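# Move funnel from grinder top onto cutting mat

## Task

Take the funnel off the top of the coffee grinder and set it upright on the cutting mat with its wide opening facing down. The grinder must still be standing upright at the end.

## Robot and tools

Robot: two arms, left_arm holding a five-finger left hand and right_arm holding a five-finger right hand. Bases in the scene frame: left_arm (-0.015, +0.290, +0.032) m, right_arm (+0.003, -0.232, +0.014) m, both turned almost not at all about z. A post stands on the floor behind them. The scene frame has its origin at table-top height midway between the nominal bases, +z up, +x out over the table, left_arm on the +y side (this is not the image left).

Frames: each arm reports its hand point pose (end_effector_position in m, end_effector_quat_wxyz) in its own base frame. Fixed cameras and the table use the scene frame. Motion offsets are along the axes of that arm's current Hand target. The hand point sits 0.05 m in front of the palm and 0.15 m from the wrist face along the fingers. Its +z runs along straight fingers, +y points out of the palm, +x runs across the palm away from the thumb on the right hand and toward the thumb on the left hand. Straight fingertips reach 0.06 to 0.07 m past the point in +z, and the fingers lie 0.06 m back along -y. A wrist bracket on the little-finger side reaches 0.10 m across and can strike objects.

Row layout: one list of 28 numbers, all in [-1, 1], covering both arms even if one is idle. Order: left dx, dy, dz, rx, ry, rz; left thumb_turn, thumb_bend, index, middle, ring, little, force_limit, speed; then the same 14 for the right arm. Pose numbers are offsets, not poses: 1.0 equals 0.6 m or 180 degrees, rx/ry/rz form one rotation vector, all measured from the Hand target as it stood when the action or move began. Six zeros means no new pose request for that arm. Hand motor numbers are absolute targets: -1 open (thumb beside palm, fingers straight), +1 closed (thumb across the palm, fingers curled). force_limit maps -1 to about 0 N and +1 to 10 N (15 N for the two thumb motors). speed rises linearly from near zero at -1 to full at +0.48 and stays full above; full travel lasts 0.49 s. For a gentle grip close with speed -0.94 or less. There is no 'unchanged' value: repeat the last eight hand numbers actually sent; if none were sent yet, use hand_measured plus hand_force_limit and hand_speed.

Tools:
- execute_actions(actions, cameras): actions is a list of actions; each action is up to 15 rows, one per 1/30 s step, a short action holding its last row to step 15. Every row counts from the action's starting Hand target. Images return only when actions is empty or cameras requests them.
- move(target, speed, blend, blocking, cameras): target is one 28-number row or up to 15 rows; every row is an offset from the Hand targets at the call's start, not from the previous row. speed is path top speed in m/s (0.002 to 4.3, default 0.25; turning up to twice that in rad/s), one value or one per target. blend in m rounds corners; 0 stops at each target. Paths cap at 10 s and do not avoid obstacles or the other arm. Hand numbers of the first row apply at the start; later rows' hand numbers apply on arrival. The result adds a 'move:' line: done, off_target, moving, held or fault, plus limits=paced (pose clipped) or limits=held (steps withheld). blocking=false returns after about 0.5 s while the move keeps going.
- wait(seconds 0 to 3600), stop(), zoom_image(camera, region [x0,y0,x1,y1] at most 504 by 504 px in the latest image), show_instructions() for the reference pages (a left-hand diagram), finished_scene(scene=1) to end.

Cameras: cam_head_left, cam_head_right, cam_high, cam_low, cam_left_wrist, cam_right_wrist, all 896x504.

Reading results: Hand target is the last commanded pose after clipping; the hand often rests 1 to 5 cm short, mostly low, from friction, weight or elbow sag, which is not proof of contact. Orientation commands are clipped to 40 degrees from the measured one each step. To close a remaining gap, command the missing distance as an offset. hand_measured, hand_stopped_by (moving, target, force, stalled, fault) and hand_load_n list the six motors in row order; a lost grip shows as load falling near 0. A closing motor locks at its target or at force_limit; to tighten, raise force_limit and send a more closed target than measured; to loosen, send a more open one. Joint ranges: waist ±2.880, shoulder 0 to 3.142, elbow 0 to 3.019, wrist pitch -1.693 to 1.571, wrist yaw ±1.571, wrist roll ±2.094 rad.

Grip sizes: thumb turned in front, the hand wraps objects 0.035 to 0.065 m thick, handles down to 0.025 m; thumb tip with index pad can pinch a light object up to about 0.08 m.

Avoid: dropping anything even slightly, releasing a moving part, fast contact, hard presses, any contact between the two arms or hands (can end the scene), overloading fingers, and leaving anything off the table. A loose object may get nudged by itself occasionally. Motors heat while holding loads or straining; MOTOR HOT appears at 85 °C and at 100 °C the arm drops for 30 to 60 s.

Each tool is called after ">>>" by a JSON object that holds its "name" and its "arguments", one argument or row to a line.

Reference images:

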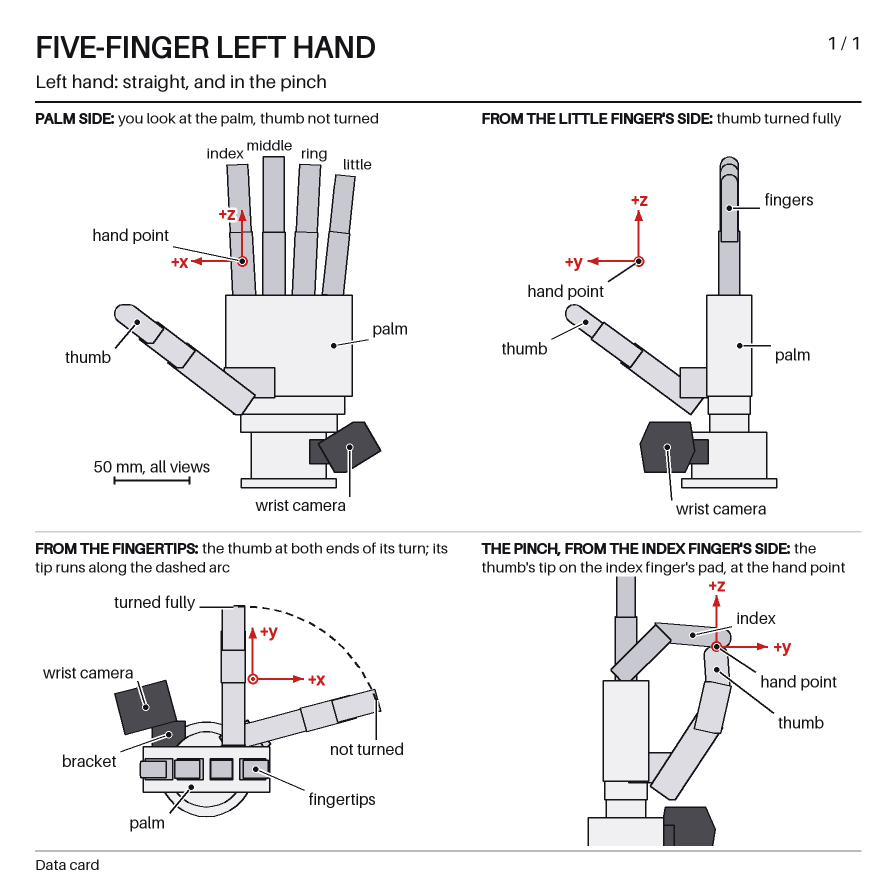

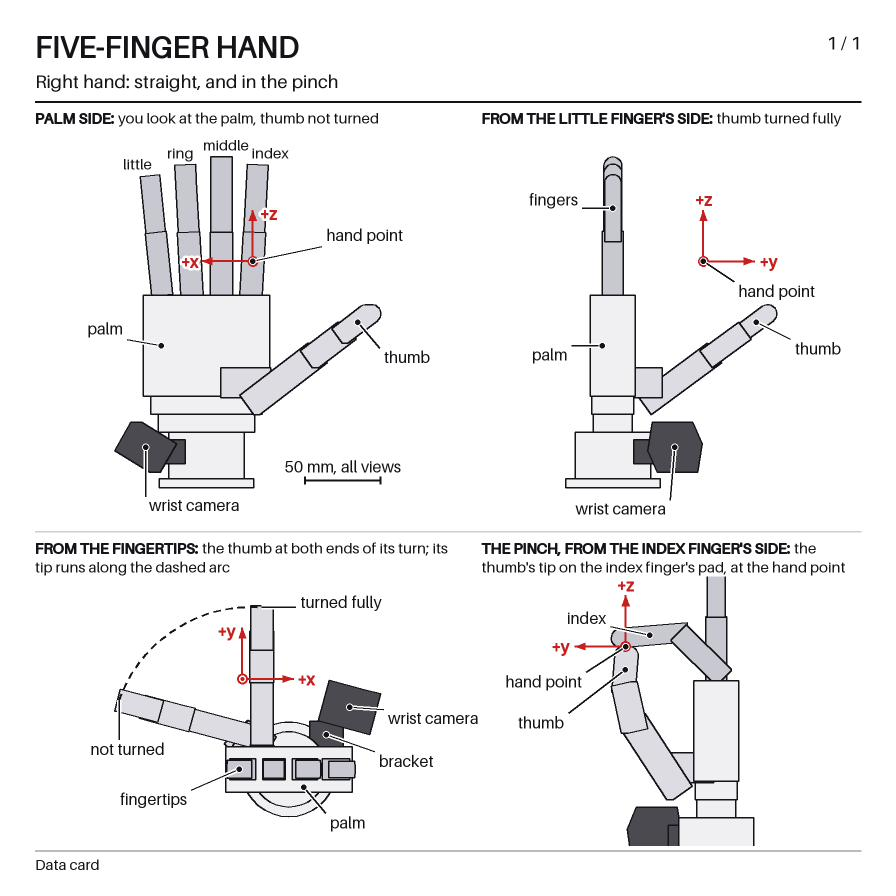

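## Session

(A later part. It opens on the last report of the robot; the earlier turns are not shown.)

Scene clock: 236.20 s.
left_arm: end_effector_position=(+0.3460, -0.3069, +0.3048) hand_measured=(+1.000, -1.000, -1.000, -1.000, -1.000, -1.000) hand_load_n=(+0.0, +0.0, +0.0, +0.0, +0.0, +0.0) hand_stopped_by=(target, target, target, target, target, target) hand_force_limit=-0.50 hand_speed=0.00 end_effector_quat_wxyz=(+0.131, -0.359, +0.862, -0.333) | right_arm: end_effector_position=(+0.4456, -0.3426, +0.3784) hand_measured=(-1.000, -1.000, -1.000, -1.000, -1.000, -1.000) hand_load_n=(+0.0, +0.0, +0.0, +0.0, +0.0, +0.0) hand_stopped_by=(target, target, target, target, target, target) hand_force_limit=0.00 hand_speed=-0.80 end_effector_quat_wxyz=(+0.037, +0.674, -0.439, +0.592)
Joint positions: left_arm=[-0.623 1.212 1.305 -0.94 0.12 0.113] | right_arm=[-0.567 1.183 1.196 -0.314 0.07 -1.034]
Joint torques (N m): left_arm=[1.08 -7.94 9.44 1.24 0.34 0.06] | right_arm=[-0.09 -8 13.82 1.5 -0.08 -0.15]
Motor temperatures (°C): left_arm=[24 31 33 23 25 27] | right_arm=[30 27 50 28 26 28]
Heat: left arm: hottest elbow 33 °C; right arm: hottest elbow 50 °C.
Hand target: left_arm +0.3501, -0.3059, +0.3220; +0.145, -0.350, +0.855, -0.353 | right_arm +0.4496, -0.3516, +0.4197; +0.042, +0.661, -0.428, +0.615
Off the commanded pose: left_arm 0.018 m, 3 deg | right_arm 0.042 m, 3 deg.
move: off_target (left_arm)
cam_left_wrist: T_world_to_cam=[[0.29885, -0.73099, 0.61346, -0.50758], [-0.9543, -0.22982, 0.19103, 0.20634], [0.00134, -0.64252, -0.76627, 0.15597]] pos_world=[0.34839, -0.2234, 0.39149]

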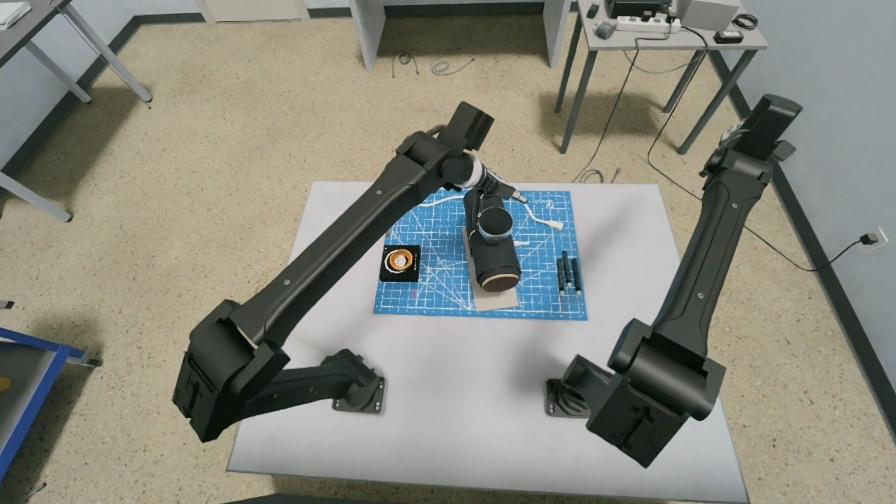

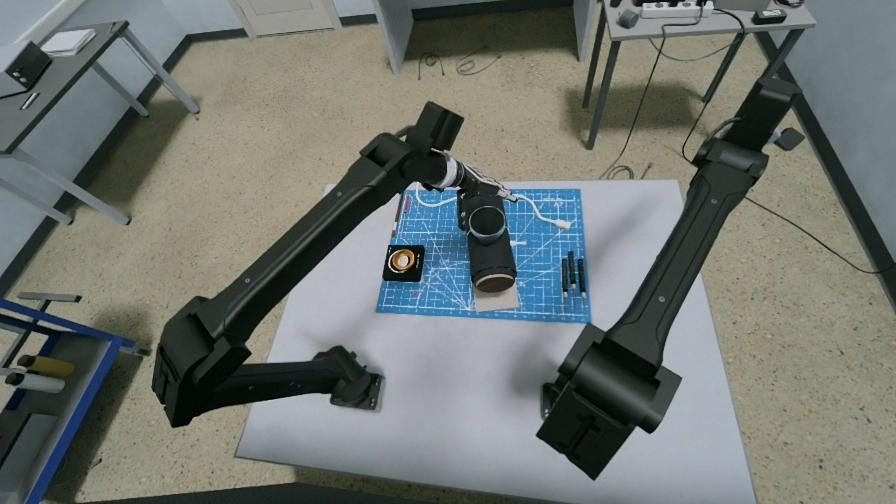

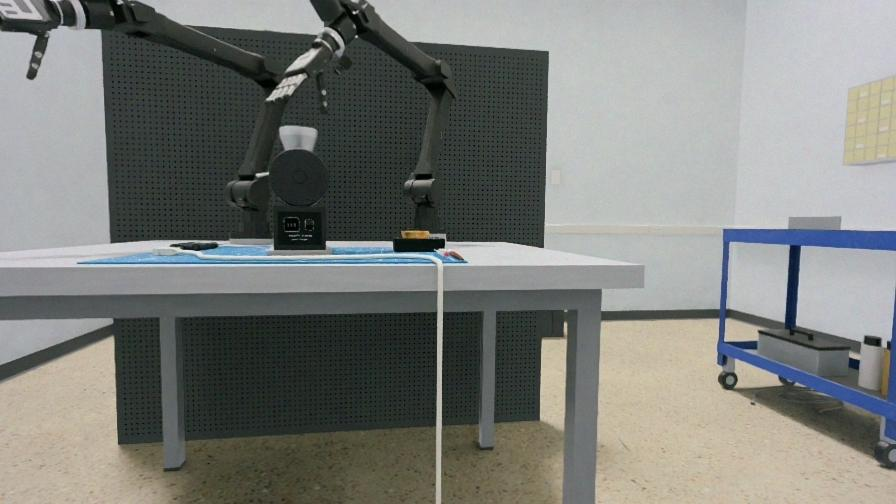

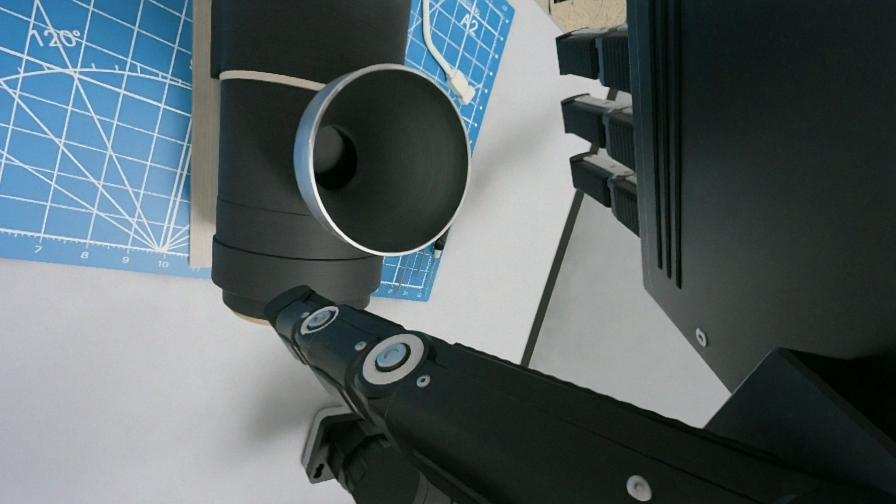

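>>> {"name": "move", "arguments": {
  "target": [0,0.083,0.083,0,0,0,1,-1,-1,-1,-1,-1,-0.5,0,0,0,0,0,0,0,-1,-1,-1,-1,-1,-1,0,-0.8],
  "speed": 0.07,
  "cameras": ["cam_head_left","cam_head_right","cam_low","cam_left_wrist"]
}}

>>> {"name": "zoom_image", "arguments": {
  "camera": "cam_low",
  "region": [240, 60, 360, 180]
}}

>>> {"name": "zoom_image", "arguments": {
  "camera": "cam_head_left",
  "region": [450, 180, 550, 270]
}}

>>> {"name": "zoom_image", "arguments": {
  "camera": "cam_head_right",
  "region": [440, 180, 540, 270]
}}

Scene clock: 266.40 s.
left_arm: end_effector_position=(+0.3454, -0.3068, +0.2383) hand_measured=(+1.000, -1.000, -1.000, -1.000, -1.000, -1.000) hand_load_n=(+0.0, +0.0, +0.0, +0.0, +0.0, +0.0) hand_stopped_by=(target, target, target, target, target, target) hand_force_limit=-0.50 hand_speed=0.00 end_effector_quat_wxyz=(+0.133, -0.357, +0.860, -0.338) | right_arm: end_effector_position=(+0.4456, -0.3426, +0.3784) hand_measured=(-1.000, -1.000, -1.000, -1.000, -1.000, -1.000) hand_load_n=(+0.0, +0.0, +0.0, +0.0, +0.0, +0.0) hand_stopped_by=(target, target, target, target, target, target) hand_force_limit=0.00 hand_speed=-0.80 end_effector_quat_wxyz=(+0.037, +0.674, -0.439, +0.592)
Joint positions: left_arm=[-0.623 1.202 1.119 -0.752 0.121 0.114] | right_arm=[-0.567 1.183 1.196 -0.314 0.07 -1.034]
Joint torques (N m): left_arm=[0.97 -7.47 9.13 1.1 0.31 0.05] | right_arm=[0.09 -8 13.78 1.52 -0.08 -0.14]
Heat: left arm: hottest elbow 32 °C; right arm: hottest elbow 51 °C.
Hand target: left_arm +0.3500, -0.3058, +0.2516; +0.145, -0.350, +0.855, -0.353 | right_arm +0.4496, -0.3516, +0.4197; +0.042, +0.661, -0.428, +0.615
Off the commanded pose: left_arm 0.014 m, 2 deg | right_arm 0.042 m, 3 deg.
move: off_target (left_arm)
cam_left_wrist: T_world_to_cam=[[0.29278, -0.72703, 0.62106, -0.46492], [-0.95616, -0.22725, 0.18472, 0.22145], [0.00684, -0.64791, -0.76169, 0.10048]] pos_world=[0.34717, -0.22258, 0.32437]

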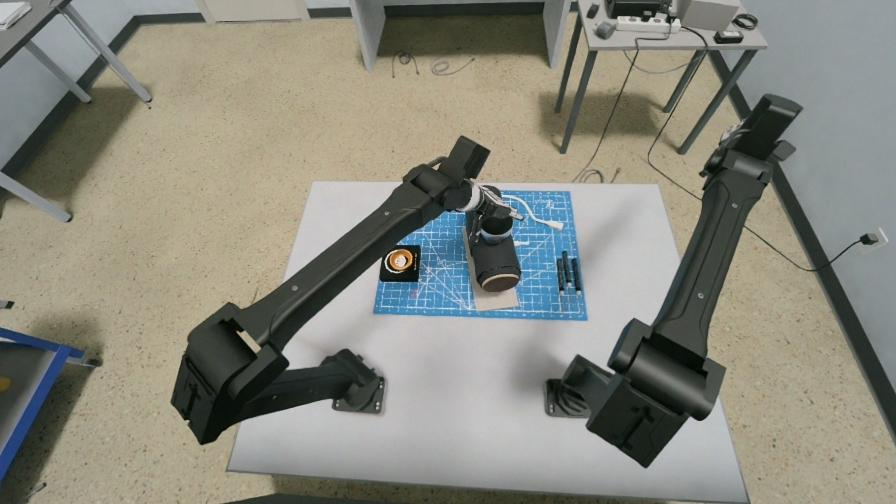

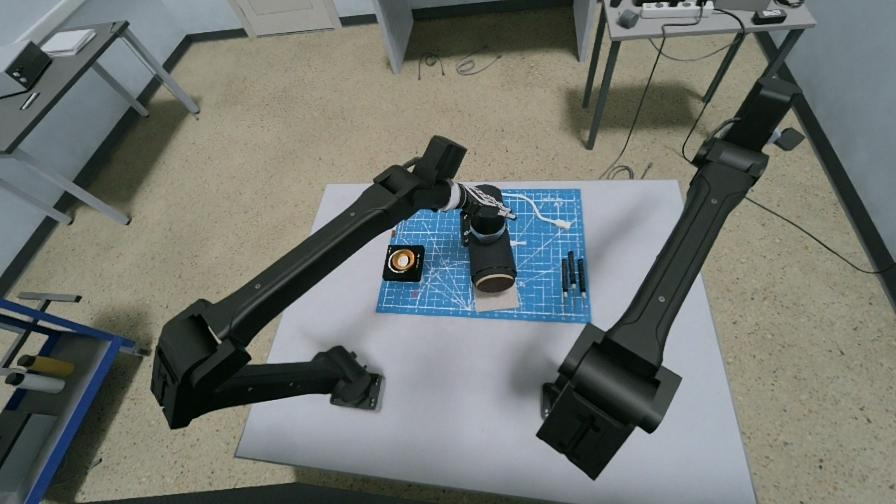

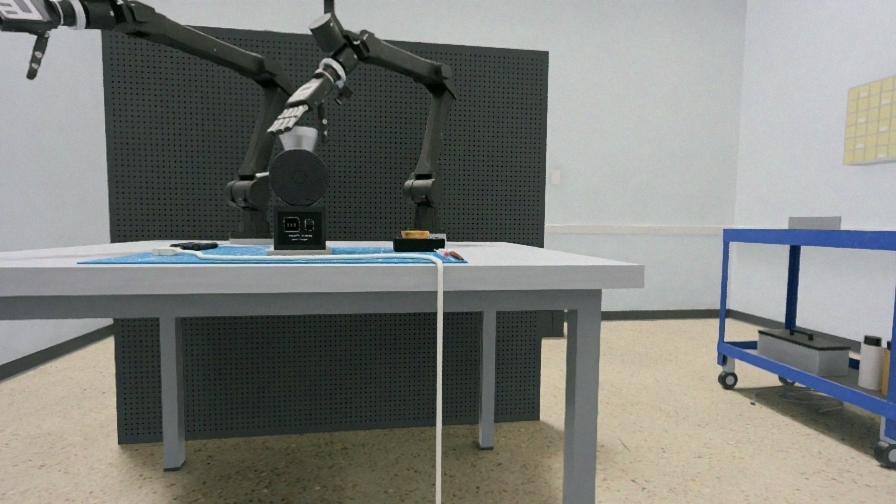

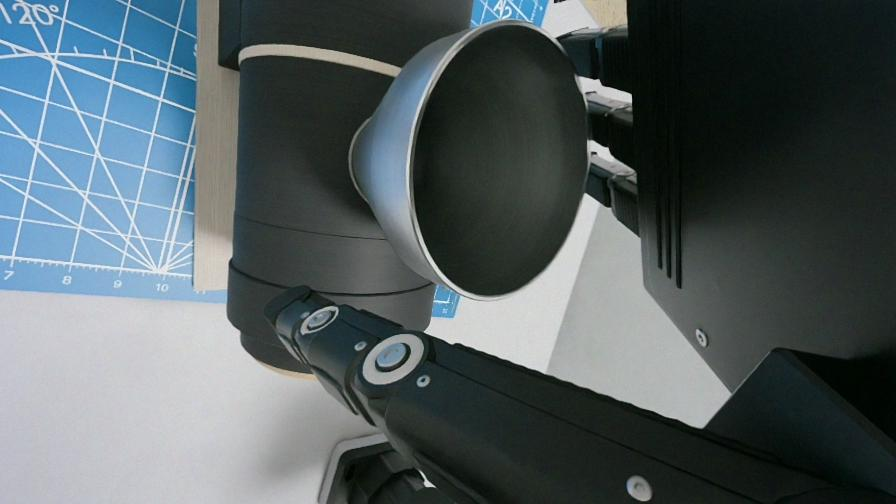

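Scaled by 4.200.

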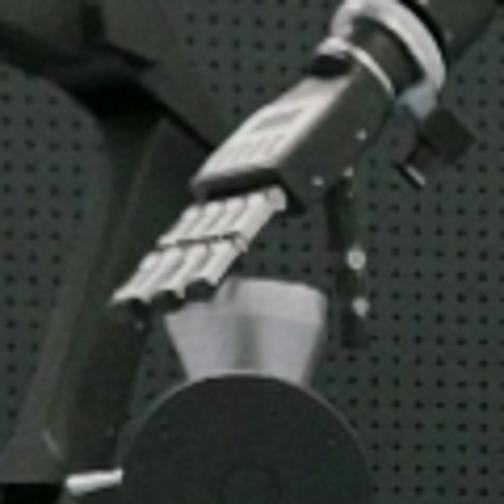

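Scaled by 5.040.

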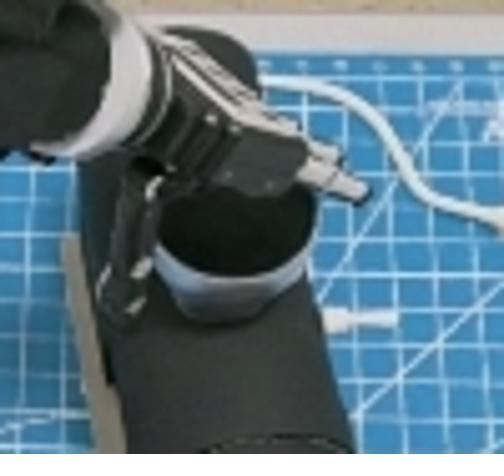

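Scaled by 5.040.

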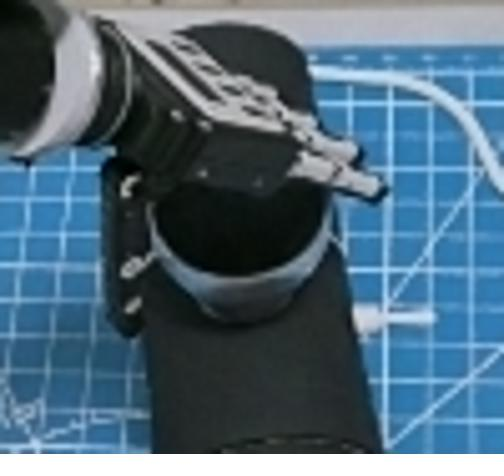

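>>> {"name": "move", "arguments": {
  "target": [0,-0.0118,0.0118,0,0,0,1,-1,-1,-1,-1,-1,-0.5,0,0,0,0,0,0,0,-1,-1,-1,-1,-1,-1,0,-0.8],
  "speed": 0.05
}}

Scene clock: 275.63 s.
left_arm: end_effector_position=(+0.3461, -0.3073, +0.2380) hand_measured=(+1.000, -1.000, -1.000, -1.000, -1.000, -1.000) hand_load_n=(+0.0, +0.0, +0.0, +0.0, +0.0, +0.0) hand_stopped_by=(target, target, target, target, target, target) hand_force_limit=-0.50 hand_speed=0.00 end_effector_quat_wxyz=(+0.133, -0.357, +0.860, -0.339) | right_arm: end_effector_position=(+0.4456, -0.3426, +0.3784) hand_measured=(-1.000, -1.000, -1.000, -1.000, -1.000, -1.000) hand_load_n=(+0.0, +0.0, +0.0, +0.0, +0.0, +0.0) hand_stopped_by=(target, target, target, target, target, target) hand_force_limit=0.00 hand_speed=-0.80 end_effector_quat_wxyz=(+0.037, +0.674, -0.439, +0.592)
Joint positions: left_arm=[-0.623 1.204 1.119 -0.749 0.121 0.114] | right_arm=[-0.567 1.183 1.196 -0.314 0.07 -1.034]
Joint torques (N m): left_arm=[0.73 -5.95 10.61 1.21 0.21 0.02] | right_arm=[0.15 -7.94 13.83 1.52 -0.08 -0.15]
Heat: left arm: hottest elbow 32 °C; right arm: hottest elbow 51 °C.
Hand target: left_arm +0.3571, -0.3129, +0.2516; +0.145, -0.350, +0.855, -0.353 | right_arm +0.4496, -0.3516, +0.4197; +0.042, +0.661, -0.428, +0.615
Off the commanded pose: left_arm 0.018 m, 2 deg | right_arm 0.042 m, 3 deg.
move: off_target (left_arm)

>>> {"name": "move", "arguments": {
  "target": [0,0,0,0,0,0,1,-1,-0.3,-0.3,-1,-1,-0.85,-0.92,0,0,0,0,0,0,-1,-1,-1,-1,-1,-1,0,-0.8],
  "cameras": ["cam_left_wrist","cam_high","cam_low"]
}}

>>> {"name": "zoom_image", "arguments": {
  "camera": "cam_low",
  "region": [240, 60, 360, 180]
}}

Scene clock: 279.93 s.
left_arm: end_effector_position=(+0.3474, -0.3082, +0.2388) hand_measured=(+1.000, -1.000, -0.858, -0.934, -1.000, -1.000) hand_load_n=(+0.0, +0.0, +1.0, +0.0, +0.0, +0.0) hand_stopped_by=(target, target, force, force, target, target) hand_force_limit=-0.85 hand_speed=-0.92 end_effector_quat_wxyz=(+0.135, -0.357, +0.859, -0.341) | right_arm: end_effector_position=(+0.4456, -0.3426, +0.3784) hand_measured=(-1.000, -1.000, -1.000, -1.000, -1.000, -1.000) hand_load_n=(+0.0, +0.0, +0.0, +0.0, +0.0, +0.0) hand_stopped_by=(target, target, target, target, target, target) hand_force_limit=0.00 hand_speed=-0.80 end_effector_quat_wxyz=(+0.037, +0.674, -0.439, +0.592)
Joint positions: left_arm=[-0.623 1.204 1.119 -0.743 0.121 0.114] | right_arm=[-0.567 1.183 1.196 -0.314 0.07 -1.034]
Joint torques (N m): left_arm=[0.79 -5.83 10.61 0.99 0.21 0.03] | right_arm=[-0.03 -8 13.76 1.54 -0.08 -0.15]
Heat: left arm: hottest elbow 32 °C; right arm: hottest elbow 51 °C.
Hand target: left_arm +0.3571, -0.3129, +0.2516; +0.145, -0.350, +0.855, -0.353 | right_arm +0.4496, -0.3516, +0.4197; +0.042, +0.661, -0.428, +0.615
Off the commanded pose: left_arm 0.017 m, 2 deg | right_arm 0.042 m, 3 deg.
move: done
cam_left_wrist: T_world_to_cam=[[0.28871, -0.72414, 0.62631, -0.46587], [-0.95734, -0.22642, 0.17952, 0.22477], [0.01181, -0.65143, -0.75862, 0.0964]] pos_world=[0.34855, -0.22367, 0.32456]
Images, in order (width x height): cam_high 896x504, cam_low 896x504, cam_left_wrist 896x504.

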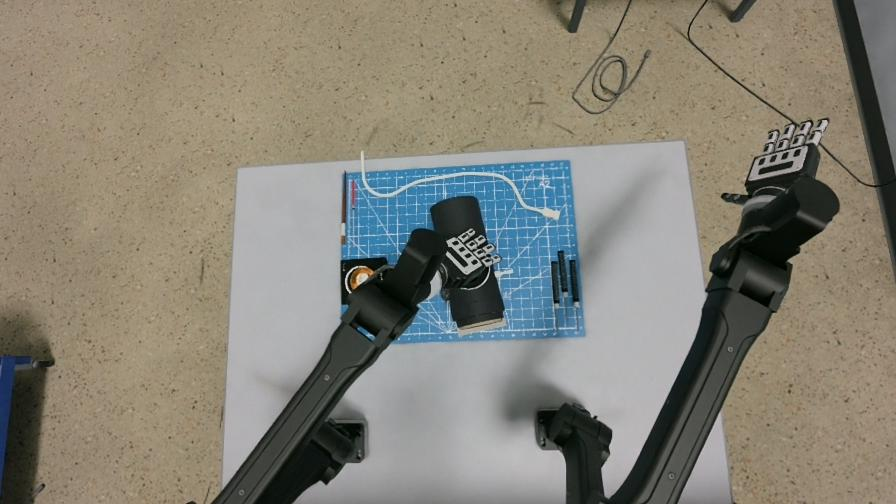

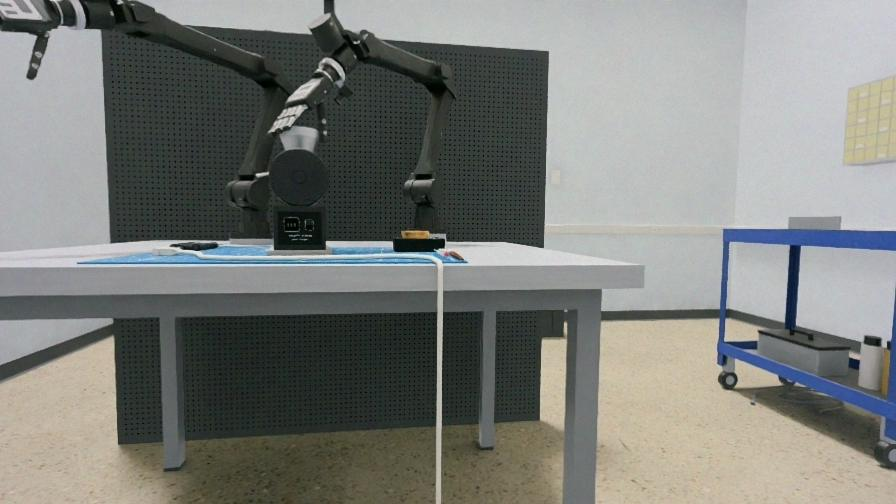

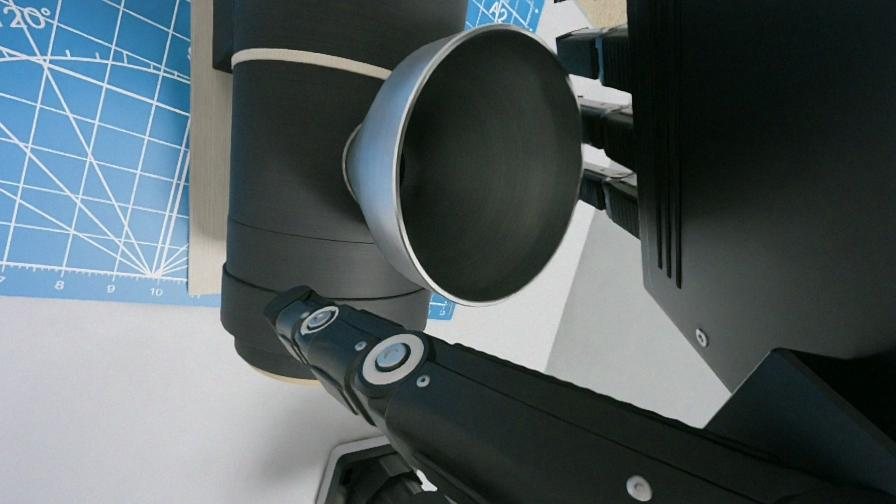

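Scaled by 4.200.

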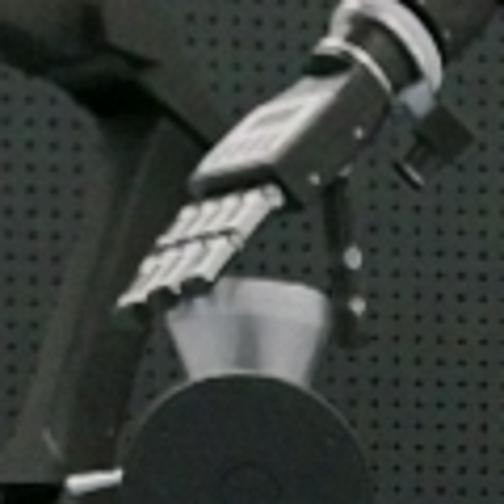

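>>> {"name": "move", "arguments": {
  "target": [0,-0.0167,0.0167,0,0,0,1,-1,-1,-1,-1,-1,-0.85,-0.3,0,0,0,0,0,0,-1,-1,-1,-1,-1,-1,0,-0.8],
  "speed": 0.05
}}

Scene clock: 286.33 s.
left_arm: end_effector_position=(+0.3520, -0.3136, +0.2274) hand_measured=(+1.000, -1.000, -1.000, -1.000, -1.000, -1.000) hand_load_n=(+0.5, +0.0, +0.0, +0.0, +0.0, +0.0) hand_stopped_by=(target, target, target, target, target, target) hand_force_limit=-0.85 hand_speed=-0.30 end_effector_quat_wxyz=(+0.130, -0.357, +0.863, -0.333) | right_arm: end_effector_position=(+0.4456, -0.3426, +0.3784) hand_measured=(-1.000, -1.000, -1.000, -1.000, -1.000, -1.000) hand_load_n=(+0.0, +0.0, +0.0, -0.5, +0.0, +0.0) hand_stopped_by=(target, target, target, target, target, target) hand_force_limit=0.00 hand_speed=-0.80 end_effector_quat_wxyz=(+0.037, +0.674, -0.439, +0.592)
Joint positions: left_arm=[-0.628 1.238 1.124 -0.733 0.119 0.114] | right_arm=[-0.567 1.183 1.196 -0.314 0.07 -1.034]
Joint torques (N m): left_arm=[0.15 -5.89 12.36 0.84 0.15 0] | right_arm=[0.21 -8 13.81 1.51 -0.08 -0.15]
Heat: left arm: hottest elbow 32 °C; right arm: hottest elbow 51 °C.
Hand target: left_arm +0.3670, -0.3230, +0.2516; +0.145, -0.350, +0.855, -0.353 | right_arm +0.4496, -0.3516, +0.4197; +0.042, +0.661, -0.428, +0.615
Off the commanded pose: left_arm 0.030 m, 3 deg | right_arm 0.042 m, 3 deg.
move: off_target (left_arm)

>>> {"name": "move", "arguments": {
  "target": [0,-0.0243,-0.011,0,0,0,1,-1,-1,-1,-1,-1,-0.85,-0.3,0,0,0,0,0,0,-1,-1,-1,-1,-1,-1,0,-0.8],
  "speed": 0.05,
  "cameras": ["cam_left_wrist","cam_head_right","cam_low"]
}}

>>> {"name": "zoom_image", "arguments": {
  "camera": "cam_head_right",
  "region": [450, 170, 530, 250]
}}

>>> {"name": "zoom_image", "arguments": {
  "camera": "cam_low",
  "region": [240, 60, 360, 180]
}}

Scene clock: 291.37 s.
left_arm: end_effector_position=(+0.3593, -0.3186, +0.2391) hand_measured=(+1.000, -1.000, -1.000, -1.000, -1.000, -1.000) hand_load_n=(+0.0, +0.0, +0.0, +0.0, +0.0, +0.0) hand_stopped_by=(target, target, target, target, target, target) hand_force_limit=-0.85 hand_speed=-0.30 end_effector_quat_wxyz=(+0.133, -0.356, +0.862, -0.336) | right_arm: end_effector_position=(+0.4456, -0.3426, +0.3784) hand_measured=(-1.000, -1.000, -1.000, -1.000, -1.000, -1.000) hand_load_n=(+0.0, +0.0, +0.0, +0.0, +0.0, +0.0) hand_stopped_by=(target, target, target, target, target, target) hand_force_limit=0.00 hand_speed=-0.80 end_effector_quat_wxyz=(+0.037, +0.674, -0.439, +0.592)
Joint positions: left_arm=[-0.628 1.253 1.165 -0.751 0.118 0.114] | right_arm=[-0.567 1.183 1.196 -0.314 0.07 -1.034]
Joint torques (N m): left_arm=[-0.03 -6.48 12.97 0.28 0.14 -0.03] | right_arm=[0.15 -7.94 13.81 1.55 -0.08 -0.14]
Heat: left arm: hottest elbow 33 °C; right arm: hottest elbow 51 °C.
Hand target: left_arm +0.3710, -0.3271, +0.2665; +0.145, -0.350, +0.855, -0.353 | right_arm +0.4496, -0.3516, +0.4197; +0.042, +0.661, -0.428, +0.615
Off the commanded pose: left_arm 0.031 m, 3 deg | right_arm 0.042 m, 3 deg.
move: off_target (left_arm)
cam_left_wrist: T_world_to_cam=[[0.292, -0.7303, 0.61757, -0.47804], [-0.95641, -0.2261, 0.18483, 0.23227], [0.00465, -0.64462, -0.76449, 0.09587]] pos_world=[0.36128, -0.2348, 0.32559]
Images, in order (width x height): cam_head_right 896x504, cam_low 896x504, cam_left_wrist 896x504.

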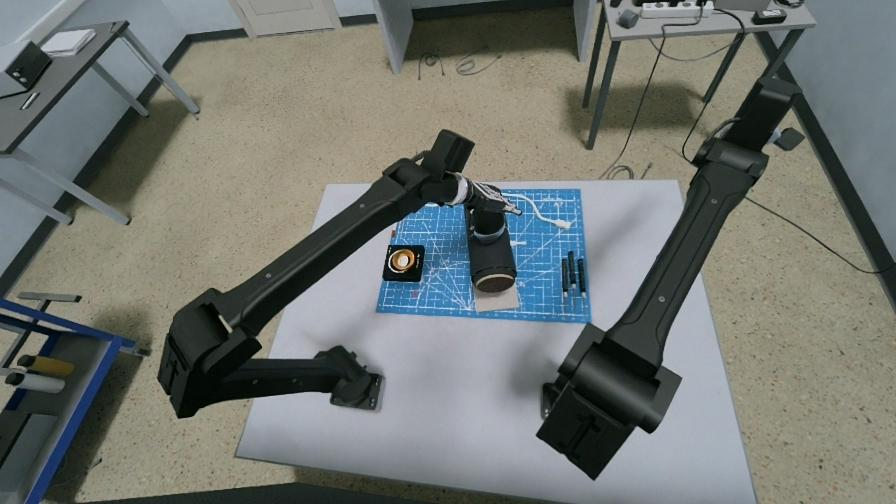

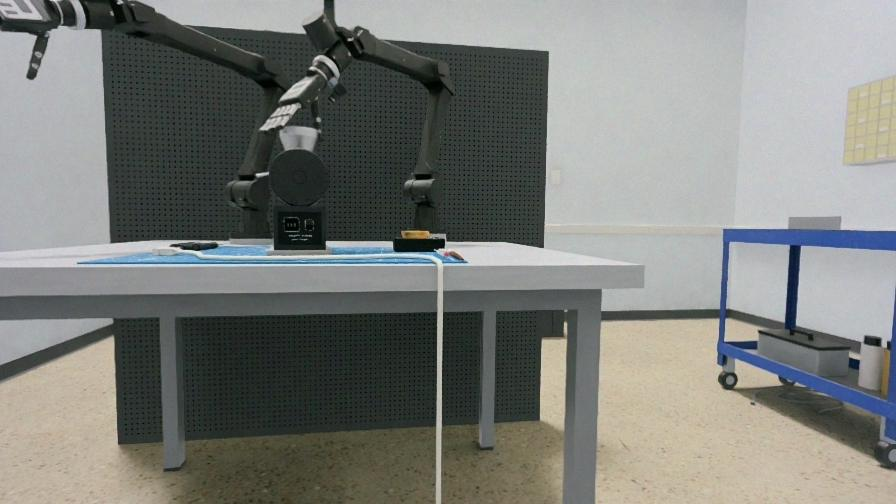

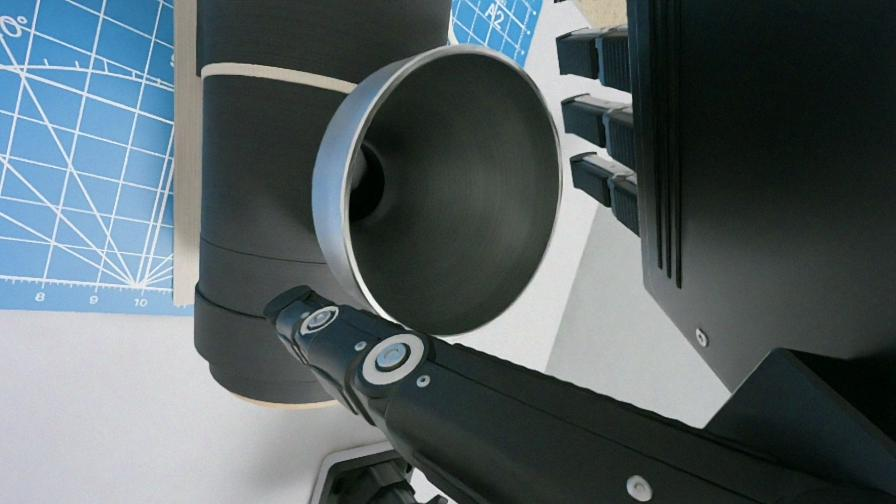

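Scaled by 6.300.

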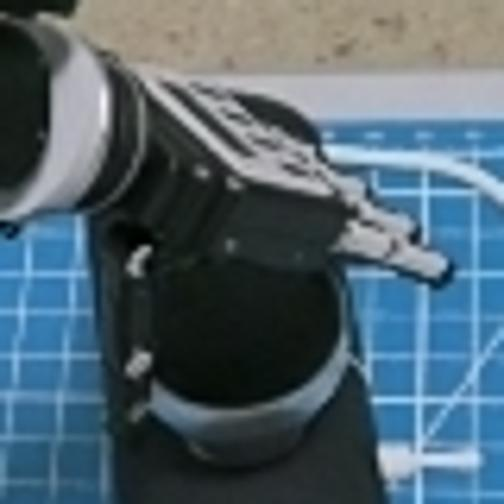

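Scaled by 4.200.

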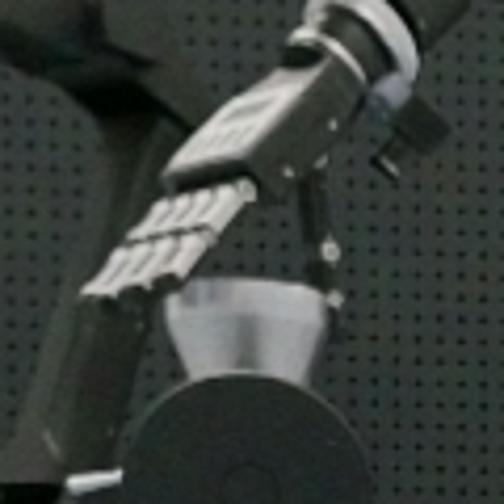

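>>> {"name": "move", "arguments": {
  "target": [0,0,0,0,0,0,1,-1,0.0,0.0,-1,-1,-0.8,-0.88,0,0,0,0,0,0,-1,-1,-1,-1,-1,-1,0,-0.8],
  "cameras": ["cam_left_wrist","cam_head_right","cam_low"]
}}

>>> {"name": "zoom_image", "arguments": {
  "camera": "cam_low",
  "region": [240, 60, 360, 180]
}}

Scene clock: 298.77 s.
left_arm: end_effector_position=(+0.3610, -0.3187, +0.2408) hand_measured=(+1.000, -1.000, -0.422, -0.478, -1.000, -1.000) hand_load_n=(+0.0, +0.0, +1.0, +0.0, +0.0, +0.0) hand_stopped_by=(target, target, force, force, target, target) hand_force_limit=-0.80 hand_speed=-0.88 end_effector_quat_wxyz=(+0.134, -0.357, +0.861, -0.337) | right_arm: end_effector_position=(+0.4456, -0.3426, +0.3784) hand_measured=(-1.000, -1.000, -1.000, -1.000, -1.000, -1.000) hand_load_n=(+0.0, +0.0, +0.0, +0.0, +0.0, +0.0) hand_stopped_by=(target, target, target, target, target, target) hand_force_limit=0.00 hand_speed=-0.80 end_effector_quat_wxyz=(+0.037, +0.674, -0.439, +0.592)
Joint positions: left_arm=[-0.626 1.254 1.17 -0.751 0.117 0.114] | right_arm=[-0.567 1.183 1.196 -0.314 0.07 -1.034]
Joint torques (N m): left_arm=[0.03 -6.65 12.72 0.29 0.15 -0.03] | right_arm=[0.03 -7.94 13.79 1.51 -0.08 -0.14]
Heat: left arm: hottest elbow 33 °C; right arm: hottest elbow 51 °C.
Hand target: left_arm +0.3710, -0.3270, +0.2665; +0.145, -0.350, +0.855, -0.353 | right_arm +0.4496, -0.3516, +0.4197; +0.042, +0.661, -0.428, +0.615
Off the commanded pose: left_arm 0.029 m, 2 deg | right_arm 0.042 m, 3 deg.
move: done
cam_left_wrist: T_world_to_cam=[[0.29173, -0.72887, 0.61938, -0.47952], [-0.95647, -0.22782, 0.1824, 0.23372], [0.00816, -0.64563, -0.7636, 0.09521]] pos_world=[0.36266, -0.23479, 0.32708]
Images, in order (width x height): cam_head_right 896x504, cam_low 896x504, cam_left_wrist 896x504.

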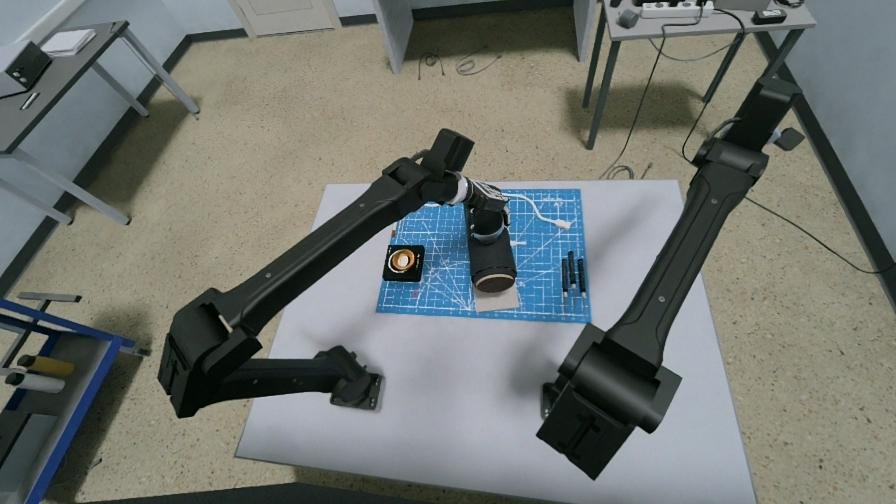

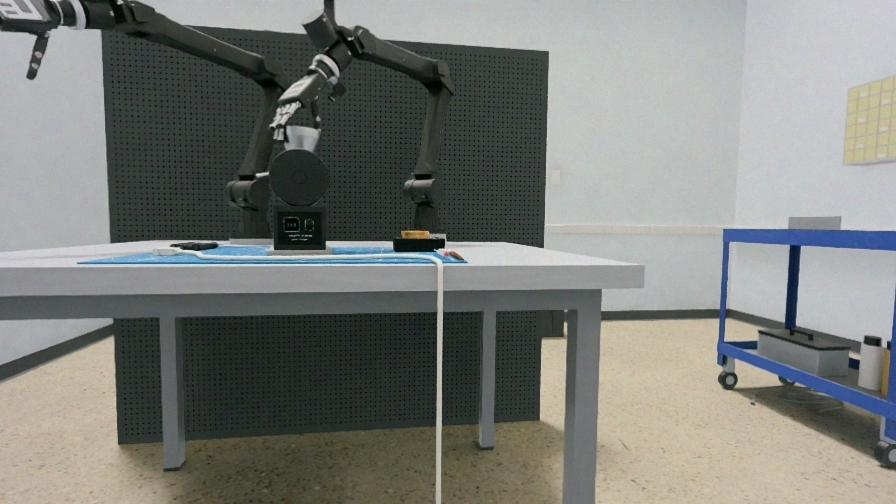

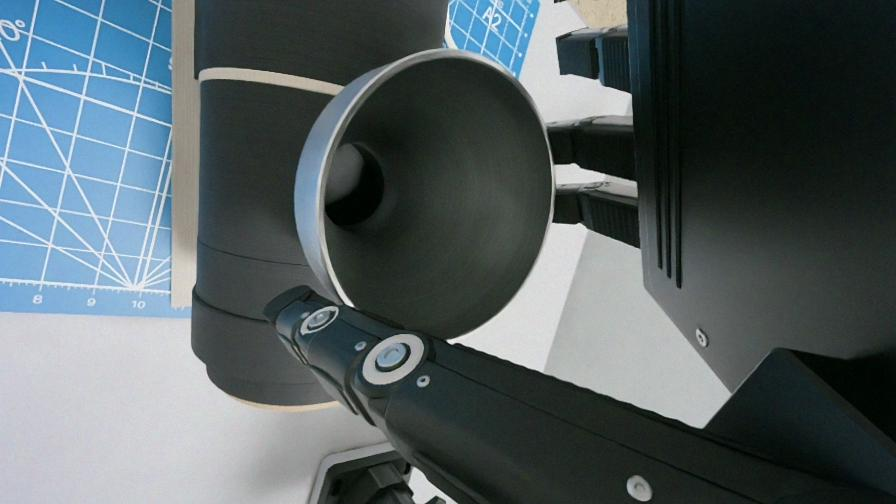

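Scaled by 4.200.

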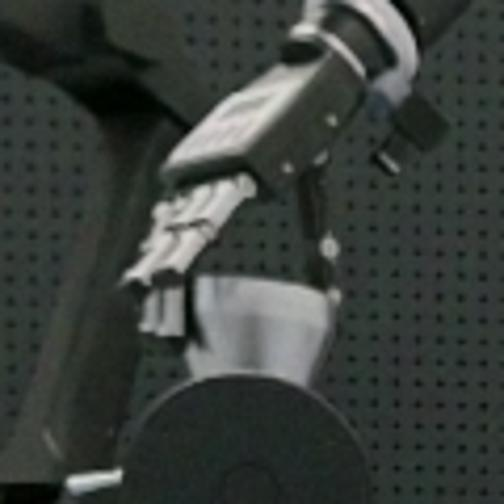

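>>> {"name": "move", "arguments": {
  "target": [0,0,0,0,0,0,1,-0.5,0.0,0.0,-1,-1,-0.7,-0.88,0,0,0,0,0,0,-1,-1,-1,-1,-1,-1,0,-0.8]
}}

Scene clock: 303.10 s.
left_arm: end_effector_position=(+0.3610, -0.3187, +0.2408) hand_measured=(+1.000, -0.836, -0.422, -0.478, -1.000, -1.000) hand_load_n=(+0.0, +2.5, +2.5, +0.0, +0.0, +0.0) hand_stopped_by=(target, force, force, force, target, target) hand_force_limit=-0.70 hand_speed=-0.88 end_effector_quat_wxyz=(+0.134, -0.357, +0.861, -0.337) | right_arm: end_effector_position=(+0.4456, -0.3426, +0.3784) hand_measured=(-1.000, -1.000, -1.000, -1.000, -1.000, -1.000) hand_load_n=(+0.0, +0.0, +0.0, +0.0, +0.0, +0.0) hand_stopped_by=(target, target, target, target, target, target) hand_force_limit=0.00 hand_speed=-0.80 end_effector_quat_wxyz=(+0.037, +0.674, -0.439, +0.592)
Joint positions: left_arm=[-0.626 1.254 1.17 -0.751 0.117 0.114] | right_arm=[-0.567 1.183 1.196 -0.314 0.07 -1.034]
Joint torques (N m): left_arm=[0.15 -6.71 12.66 0.27 0.15 -0.02] | right_arm=[0.15 -8 13.78 1.5 -0.08 -0.15]
Heat: left arm: hottest elbow 34 °C; right arm: hottest elbow 51 °C.
Hand target: left_arm +0.3710, -0.3270, +0.2665; +0.145, -0.350, +0.855, -0.353 | right_arm +0.4496, -0.3516, +0.4197; +0.042, +0.661, -0.428, +0.615
Off the commanded pose: left_arm 0.029 m, 2 deg | right_arm 0.042 m, 3 deg.
move: done

>>> {"name": "move", "arguments": {
  "target": [0,0,0,0,0,0,1,-0.5,0.0,0.1,-1,-1,-0.6,-0.88,0,0,0,0,0,0,-1,-1,-1,-1,-1,-1,0,-0.8]
}}

>>> {"name": "move", "arguments": {
  "target": [0,0,0,0,0,0,1,-0.45,0.05,0.15,-1,-1,-0.35,-0.88,0,0,0,0,0,0,-1,-1,-1,-1,-1,-1,0,-0.8],
  "cameras": ["cam_left_wrist","cam_head_left","cam_low"]
}}

>>> {"name": "zoom_image", "arguments": {
  "camera": "cam_low",
  "region": [240, 60, 360, 180]
}}

Scene clock: 307.57 s.
left_arm: end_effector_position=(+0.3610, -0.3187, +0.2408) hand_measured=(+1.000, -0.836, -0.422, -0.456, -1.000, -1.000) hand_load_n=(+0.5, +3.0, +1.5, +4.0, +0.0, +0.0) hand_stopped_by=(target, force, force, force, target, target) hand_force_limit=-0.60 hand_speed=-0.88 end_effector_quat_wxyz=(+0.134, -0.357, +0.861, -0.337) | right_arm: end_effector_position=(+0.4456, -0.3426, +0.3784) hand_measured=(-1.000, -1.000, -1.000, -1.000, -1.000, -1.000) hand_load_n=(+0.0, +0.0, +0.0, +0.0, +0.0, +0.0) hand_stopped_by=(target, target, target, target, target, target) hand_force_limit=0.00 hand_speed=-0.80 end_effector_quat_wxyz=(+0.037, +0.674, -0.439, +0.592)
Joint positions: left_arm=[-0.626 1.254 1.17 -0.751 0.117 0.114] | right_arm=[-0.567 1.183 1.196 -0.314 0.07 -1.034]
Joint torques (N m): left_arm=[-0.03 -6.65 12.68 0.23 0.16 -0.04] | right_arm=[0.09 -7.88 13.81 1.5 -0.09 -0.14]
Heat: left arm: hottest elbow 34 °C; right arm: hottest elbow 51 °C.
Hand target: left_arm +0.3710, -0.3270, +0.2665; +0.145, -0.350, +0.855, -0.353 | right_arm +0.4496, -0.3516, +0.4197; +0.042, +0.661, -0.428, +0.615
Off the commanded pose: left_arm 0.029 m, 2 deg | right_arm 0.042 m, 3 deg.
move: done

Scene clock: 308.37 s.
left_arm: end_effector_position=(+0.3610, -0.3187, +0.2408) hand_measured=(+1.000, -0.828, -0.412, -0.456, -1.000, -1.000) hand_load_n=(+0.0, +5.0, +3.5, +3.5, +0.0, +0.0) hand_stopped_by=(target, force, force, force, target, target) hand_force_limit=-0.35 hand_speed=-0.88 end_effector_quat_wxyz=(+0.134, -0.357, +0.861, -0.337) | right_arm: end_effector_position=(+0.4456, -0.3426, +0.3784) hand_measured=(-1.000, -1.000, -1.000, -1.000, -1.000, -1.000) hand_load_n=(+0.0, +0.0, +0.0, +0.0, +0.0, +0.0) hand_stopped_by=(target, target, target, target, target, target) hand_force_limit=0.00 hand_speed=-0.80 end_effector_quat_wxyz=(+0.037, +0.674, -0.439, +0.592)
Joint positions: left_arm=[-0.626 1.254 1.17 -0.751 0.117 0.114] | right_arm=[-0.567 1.183 1.196 -0.314 0.07 -1.034]
Joint torques (N m): left_arm=[-0.03 -6.48 12.68 0.24 0.17 -0.02] | right_arm=[0.26 -8 13.81 1.54 -0.08 -0.14]
Heat: left arm: hottest elbow 34 °C; right arm: hottest elbow 52 °C.
Hand target: left_arm +0.3710, -0.3270, +0.2665; +0.145, -0.350, +0.855, -0.353 | right_arm +0.4496, -0.3516, +0.4197; +0.042, +0.661, -0.428, +0.615
Off the commanded pose: left_arm 0.029 m, 2 deg | right_arm 0.042 m, 3 deg.
move: done
cam_left_wrist: T_world_to_cam=[[0.29173, -0.72887, 0.61938, -0.47952], [-0.95647, -0.22782, 0.1824, 0.23372], [0.00816, -0.64563, -0.7636, 0.09521]] pos_world=[0.36266, -0.23479, 0.32708]
Images, in order (width x height): cam_head_left 896x504, cam_low 896x504, cam_left_wrist 896x504.

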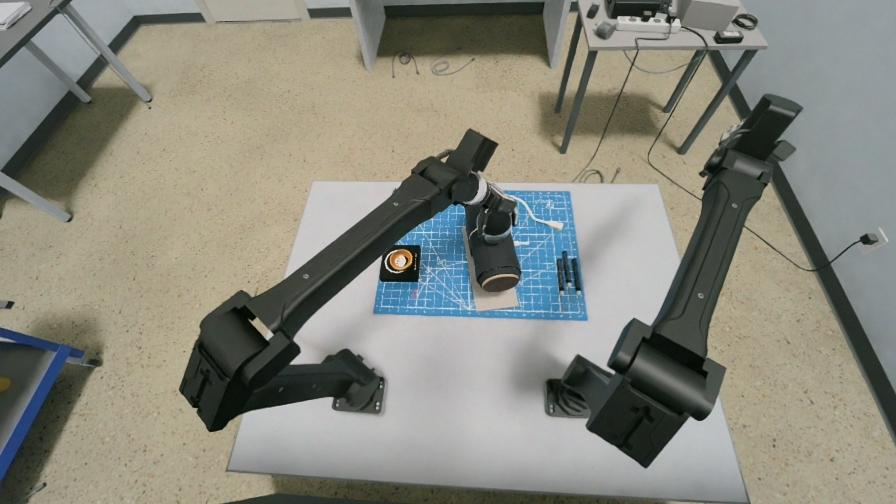

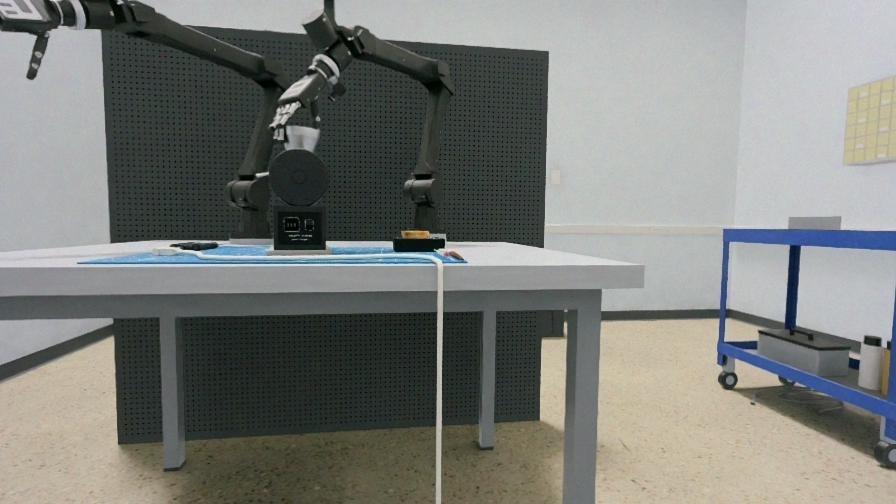

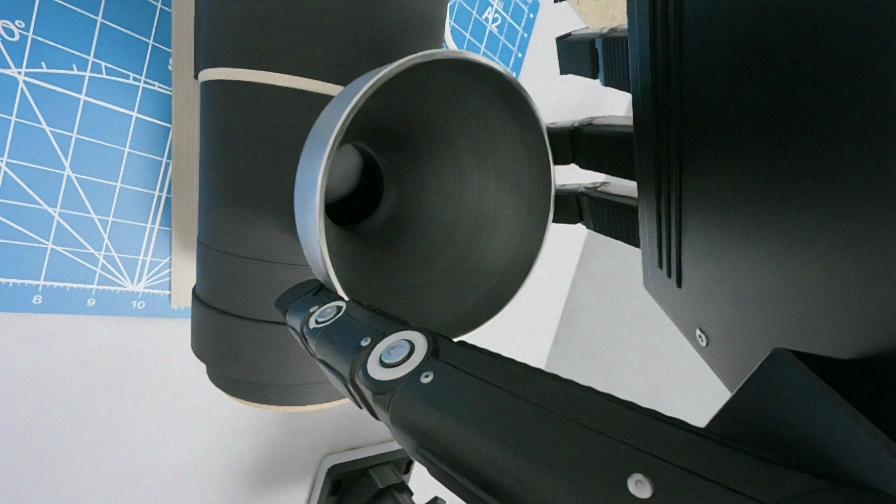

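Scaled by 4.200.

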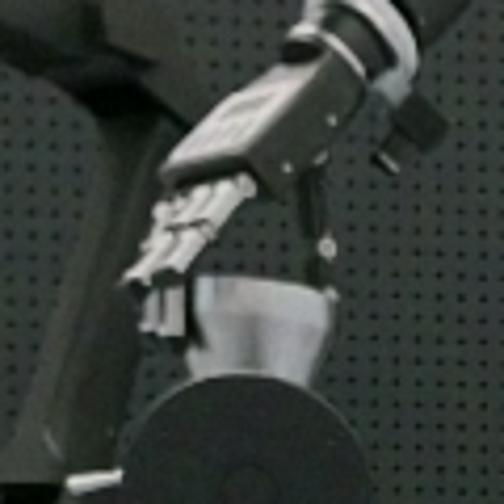

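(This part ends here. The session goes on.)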